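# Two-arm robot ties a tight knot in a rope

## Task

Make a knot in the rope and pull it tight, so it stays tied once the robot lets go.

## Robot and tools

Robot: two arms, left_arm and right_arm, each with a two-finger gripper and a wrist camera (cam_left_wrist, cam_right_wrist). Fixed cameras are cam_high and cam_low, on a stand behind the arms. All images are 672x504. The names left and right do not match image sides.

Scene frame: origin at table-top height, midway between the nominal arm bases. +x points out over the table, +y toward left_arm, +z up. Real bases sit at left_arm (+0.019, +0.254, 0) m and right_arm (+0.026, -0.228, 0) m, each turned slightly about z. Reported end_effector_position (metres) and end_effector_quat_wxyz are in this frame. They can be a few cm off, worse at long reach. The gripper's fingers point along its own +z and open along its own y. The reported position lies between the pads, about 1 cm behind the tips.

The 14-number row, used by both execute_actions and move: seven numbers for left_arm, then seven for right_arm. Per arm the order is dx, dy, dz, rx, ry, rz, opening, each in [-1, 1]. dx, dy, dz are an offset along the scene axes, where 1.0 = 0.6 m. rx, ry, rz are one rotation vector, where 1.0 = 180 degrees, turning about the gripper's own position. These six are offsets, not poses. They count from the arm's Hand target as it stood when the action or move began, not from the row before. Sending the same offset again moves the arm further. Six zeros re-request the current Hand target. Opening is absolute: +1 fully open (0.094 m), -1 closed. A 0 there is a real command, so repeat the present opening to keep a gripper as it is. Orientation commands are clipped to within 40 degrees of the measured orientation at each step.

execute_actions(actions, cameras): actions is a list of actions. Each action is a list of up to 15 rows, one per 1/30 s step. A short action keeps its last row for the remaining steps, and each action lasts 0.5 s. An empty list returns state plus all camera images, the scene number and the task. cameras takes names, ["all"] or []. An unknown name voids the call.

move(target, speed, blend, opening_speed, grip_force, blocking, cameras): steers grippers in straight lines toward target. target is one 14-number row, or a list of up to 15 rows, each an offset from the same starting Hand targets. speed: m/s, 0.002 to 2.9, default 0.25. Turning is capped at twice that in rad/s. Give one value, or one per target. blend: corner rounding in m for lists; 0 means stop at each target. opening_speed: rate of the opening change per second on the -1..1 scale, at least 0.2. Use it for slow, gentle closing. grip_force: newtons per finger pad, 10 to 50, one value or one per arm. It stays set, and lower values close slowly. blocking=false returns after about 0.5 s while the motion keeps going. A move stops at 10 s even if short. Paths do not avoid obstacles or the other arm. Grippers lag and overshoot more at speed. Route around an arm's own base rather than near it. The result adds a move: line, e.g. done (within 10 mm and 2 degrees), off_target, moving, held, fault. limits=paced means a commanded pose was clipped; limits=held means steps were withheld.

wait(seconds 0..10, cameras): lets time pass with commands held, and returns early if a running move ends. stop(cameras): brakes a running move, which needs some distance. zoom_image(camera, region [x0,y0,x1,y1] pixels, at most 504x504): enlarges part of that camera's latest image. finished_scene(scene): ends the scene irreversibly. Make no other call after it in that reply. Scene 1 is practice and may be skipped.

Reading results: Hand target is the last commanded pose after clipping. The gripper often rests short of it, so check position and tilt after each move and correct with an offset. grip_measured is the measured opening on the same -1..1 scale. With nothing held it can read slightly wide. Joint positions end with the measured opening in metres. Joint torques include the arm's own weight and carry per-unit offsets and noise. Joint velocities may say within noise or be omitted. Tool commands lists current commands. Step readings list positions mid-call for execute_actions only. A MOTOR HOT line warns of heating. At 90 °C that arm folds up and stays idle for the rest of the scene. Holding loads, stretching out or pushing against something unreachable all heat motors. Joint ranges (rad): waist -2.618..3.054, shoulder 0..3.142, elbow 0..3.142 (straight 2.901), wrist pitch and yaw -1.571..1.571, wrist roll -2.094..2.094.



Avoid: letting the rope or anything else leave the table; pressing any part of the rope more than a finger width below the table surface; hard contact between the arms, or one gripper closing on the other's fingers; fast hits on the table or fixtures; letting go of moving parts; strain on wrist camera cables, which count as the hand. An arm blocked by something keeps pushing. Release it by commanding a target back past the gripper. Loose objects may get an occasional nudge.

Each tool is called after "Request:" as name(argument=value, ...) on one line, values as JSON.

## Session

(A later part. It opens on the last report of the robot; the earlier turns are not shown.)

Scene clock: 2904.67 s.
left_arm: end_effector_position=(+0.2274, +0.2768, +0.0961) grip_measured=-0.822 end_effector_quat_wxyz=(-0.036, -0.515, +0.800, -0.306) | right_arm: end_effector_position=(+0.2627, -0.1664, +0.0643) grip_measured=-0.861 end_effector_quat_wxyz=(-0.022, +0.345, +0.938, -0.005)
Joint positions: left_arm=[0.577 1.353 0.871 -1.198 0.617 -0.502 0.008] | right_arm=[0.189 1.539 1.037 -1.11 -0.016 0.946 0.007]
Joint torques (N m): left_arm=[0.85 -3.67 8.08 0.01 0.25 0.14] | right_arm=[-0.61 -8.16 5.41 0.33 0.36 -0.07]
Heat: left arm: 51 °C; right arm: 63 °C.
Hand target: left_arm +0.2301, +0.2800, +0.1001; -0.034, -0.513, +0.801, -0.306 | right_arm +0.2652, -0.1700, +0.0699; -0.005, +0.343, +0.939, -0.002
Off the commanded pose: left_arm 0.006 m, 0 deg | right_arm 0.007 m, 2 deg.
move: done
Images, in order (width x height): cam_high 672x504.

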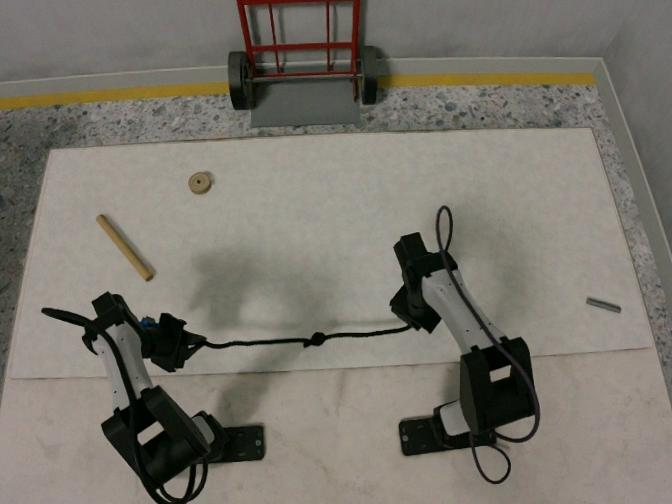

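Request:
move(target=[[-0.0085,0.0417,0,0,0,0,-1,-0.012,-0.0417,0,0,0,0,-1]], speed=[0.05], cameras=["cam_high"])

Request:
zoom_image(camera="cam_high", region=[260, 290, 380, 370])

Scene clock: 2913.67 s.
left_arm: end_effector_position=(+0.2164, +0.2893, +0.0993) grip_measured=-0.823 end_effector_quat_wxyz=(-0.062, -0.517, +0.792, -0.320) | right_arm: end_effector_position=(+0.2562, -0.1794, +0.0658) grip_measured=-0.861 end_effector_quat_wxyz=(-0.030, +0.341, +0.939, +0.019)
Joint positions: left_arm=[0.675 1.422 0.916 -1.305 0.624 -0.373 0.008] | right_arm=[0.107 1.493 0.998 -1.11 -0.063 0.856 0.007]
Joint torques (N m): left_arm=[1.87 -4.26 8.51 0.18 0.01 0.15] | right_arm=[-1.57 -7.56 5.3 0.27 0.89 -0.08]
Heat: left arm: 51 °C; right arm: 61 °C.
Hand target: left_arm +0.2249, +0.3049, +0.1000; -0.034, -0.513, +0.801, -0.307 | right_arm +0.2578, -0.1950, +0.0698; -0.005, +0.343, +0.939, -0.002
Off the commanded pose: left_arm 0.018 m, 4 deg | right_arm 0.016 m, 4 deg.
move: off_target (left_arm, right_arm)
Images, in order (width x height): cam_high 672x504.

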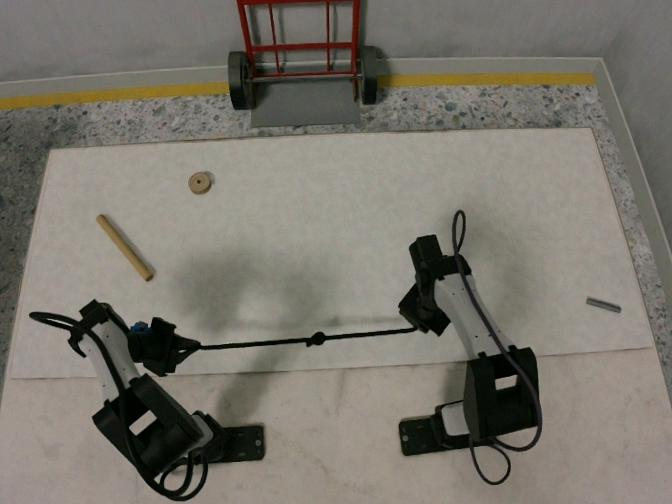

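Scaled by 4.200 from the camera's 672x504 image, which has a finer 960x720 frame.

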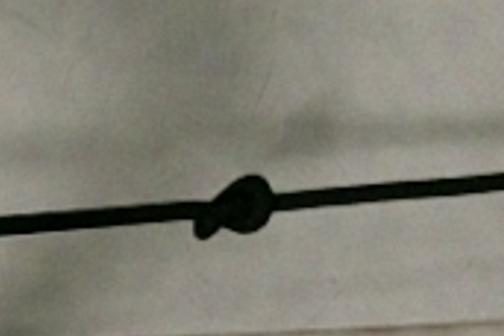

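Request:
move(target=[[-0.01,0.0833,0,0,0,0,-1,-0.005,-0.0833,0,0,0,0,-1]], speed=[0.04], cameras=["cam_high"])

Request:
zoom_image(camera="cam_high", region=[260, 290, 380, 370])

Scene clock: 2924.90 s.
left_arm: end_effector_position=(+0.1983, +0.3021, +0.1216) grip_measured=-0.823 end_effector_quat_wxyz=(-0.130, -0.523, +0.760, -0.363) | right_arm: end_effector_position=(+0.2443, -0.1847, +0.0752) grip_measured=-0.861 end_effector_quat_wxyz=(-0.080, +0.337, +0.932, +0.108)
Joint positions: left_arm=[0.816 1.558 1.042 -1.564 0.633 -0.188 0.008] | right_arm=[-0.059 1.468 0.99 -1.173 -0.258 0.676 0.007]
Joint torques (N m): left_arm=[4.42 -5.11 10.74 0.97 -0.56 0.15] | right_arm=[-3.85 -6.95 6.17 0.51 2.91 -0.2]
Heat: left arm: 50 °C; right arm: 58 °C.
Hand target: left_arm +0.2189, +0.3550, +0.1000; -0.034, -0.513, +0.801, -0.306 | right_arm +0.2548, -0.2449, +0.0698; -0.005, +0.343, +0.939, -0.002
Off the commanded pose: left_arm 0.061 m, 14 deg | right_arm 0.061 m, 15 deg.
move: off_target (left_arm, right_arm)
Images, in order (width x height): cam_high 672x504.

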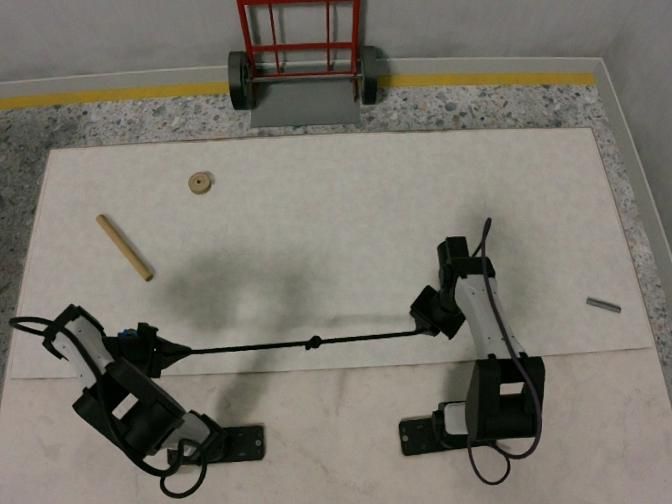

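Scaled by 4.200 from the camera's 672x504 image, which has a finer 960x720 frame.

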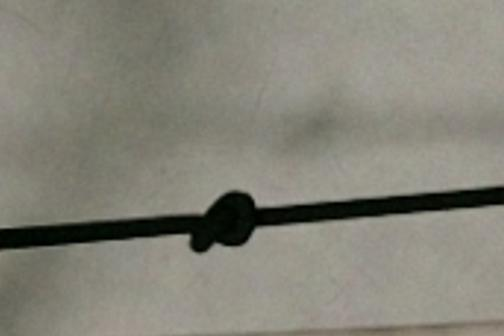

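Request:
move(target=[[0.006,-0.1,0,0,0,0,-1,0.0037,0.108,0,0,0,0,-1],[0.0268,-0.1667,-0.12,0,0,0,-1,0.012,0.0998,-0.083,0,0,0,-1],[0.0268,-0.1667,-0.12,0,0,0,-0.5,0.012,0.0998,-0.083,0,0,0,-0.5]], speed=[0.06,0.08,0.08], blend=[0.005,0,0], cameras=["cam_high", "cam_low"])

Request:
zoom_image(camera="cam_high", region=[200, 280, 440, 380])

Scene clock: 2952.90 s.
left_arm: end_effector_position=(+0.2357, +0.2561, +0.0325) grip_measured=-0.502 end_effector_quat_wxyz=(-0.030, -0.512, +0.801, -0.309) | right_arm: end_effector_position=(+0.2601, -0.1817, +0.0232) grip_measured=-0.502 end_effector_quat_wxyz=(-0.007, +0.342, +0.940, +0.003)
Joint positions: left_arm=[0.47 1.411 0.643 -0.824 0.631 -0.629 0.023] | right_arm=[0.131 1.543 0.868 -0.906 -0.014 0.882 0.023]
Joint torques (N m): left_arm=[-0.36 -3.75 4.7 0.52 0.2 -0.08] | right_arm=[-0.59 -4.29 5.31 0.48 0.34 0.02]
Heat: left arm: 51 °C; right arm: 57 °C.
Hand target: left_arm +0.2350, +0.2550, +0.0281; -0.034, -0.513, +0.801, -0.306 | right_arm +0.2620, -0.1851, +0.0201; -0.005, +0.343, +0.939, -0.002
Off the commanded pose: left_arm 0.005 m, 1 deg | right_arm 0.005 m, 1 deg.
move: done
Images, in order (width x height): cam_high 672x504, cam_low 672x504.

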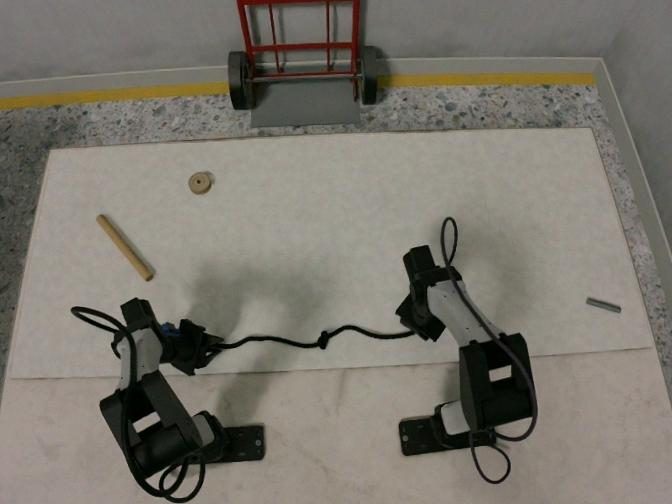

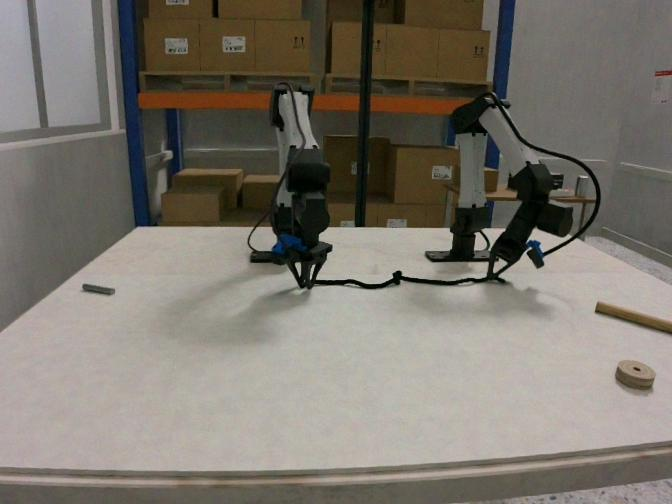

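Scaled by 2.100 from the camera's 672x504 image, which has a finer 960x720 frame.

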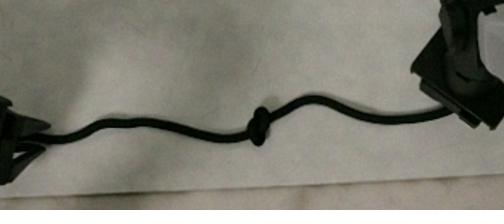

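Request:
move(target=[[-0.01,0.03,0.15,0,0,0,-0.4,0.0,-0.05,0.15,0,0,0,-0.4]], speed=[0.12], cameras=["cam_high"])

Request:
zoom_image(camera="cam_high", region=[290, 310, 360, 370])

Scene clock: 2962.70 s.
left_arm: end_effector_position=(+0.2294, +0.2700, +0.1124) grip_measured=-0.402 end_effector_quat_wxyz=(-0.042, -0.516, +0.797, -0.311) | right_arm: end_effector_position=(+0.2571, -0.2122, +0.0993) grip_measured=-0.402 end_effector_quat_wxyz=(-0.025, +0.345, +0.938, -0.005)
Joint positions: left_arm=[0.551 1.336 0.918 -1.256 0.631 -0.533 0.028] | right_arm=[0.007 1.472 1.116 -1.265 -0.01 0.763 0.028]
Joint torques (N m): left_arm=[0.85 -5.57 7.8 0 0.14 0.14] | right_arm=[-0.57 -7.16 7.61 0.16 0.32 -0.06]
Heat: left arm: 50 °C; right arm: 55 °C.
Hand target: left_arm +0.2290, +0.2730, +0.1180; -0.034, -0.514, +0.801, -0.306 | right_arm +0.2621, -0.2151, +0.1101; -0.005, +0.343, +0.939, -0.002
Off the commanded pose: left_arm 0.006 m, 1 deg | right_arm 0.012 m, 2 deg.
move: off_target (right_arm)
Images, in order (width x height): cam_high 672x504.

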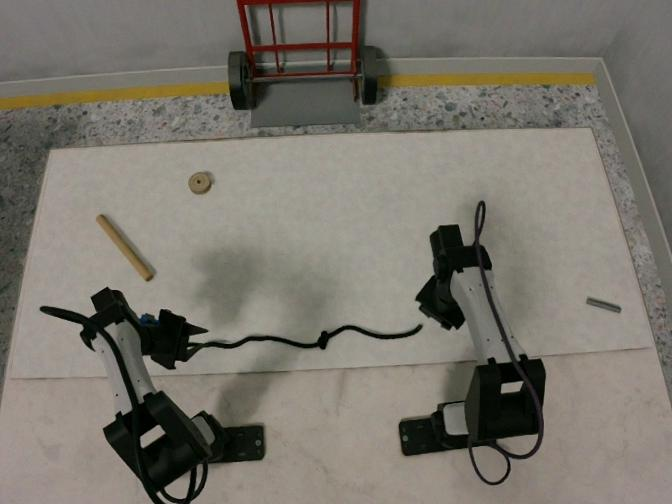

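Scaled by 7.200 from the camera's 672x504 image, which has a finer 960x720 frame.

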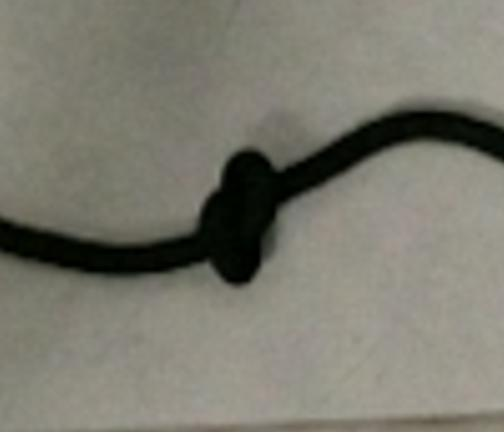

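Request:
finished_scene(scene=2)

The scene is finished: the task was done.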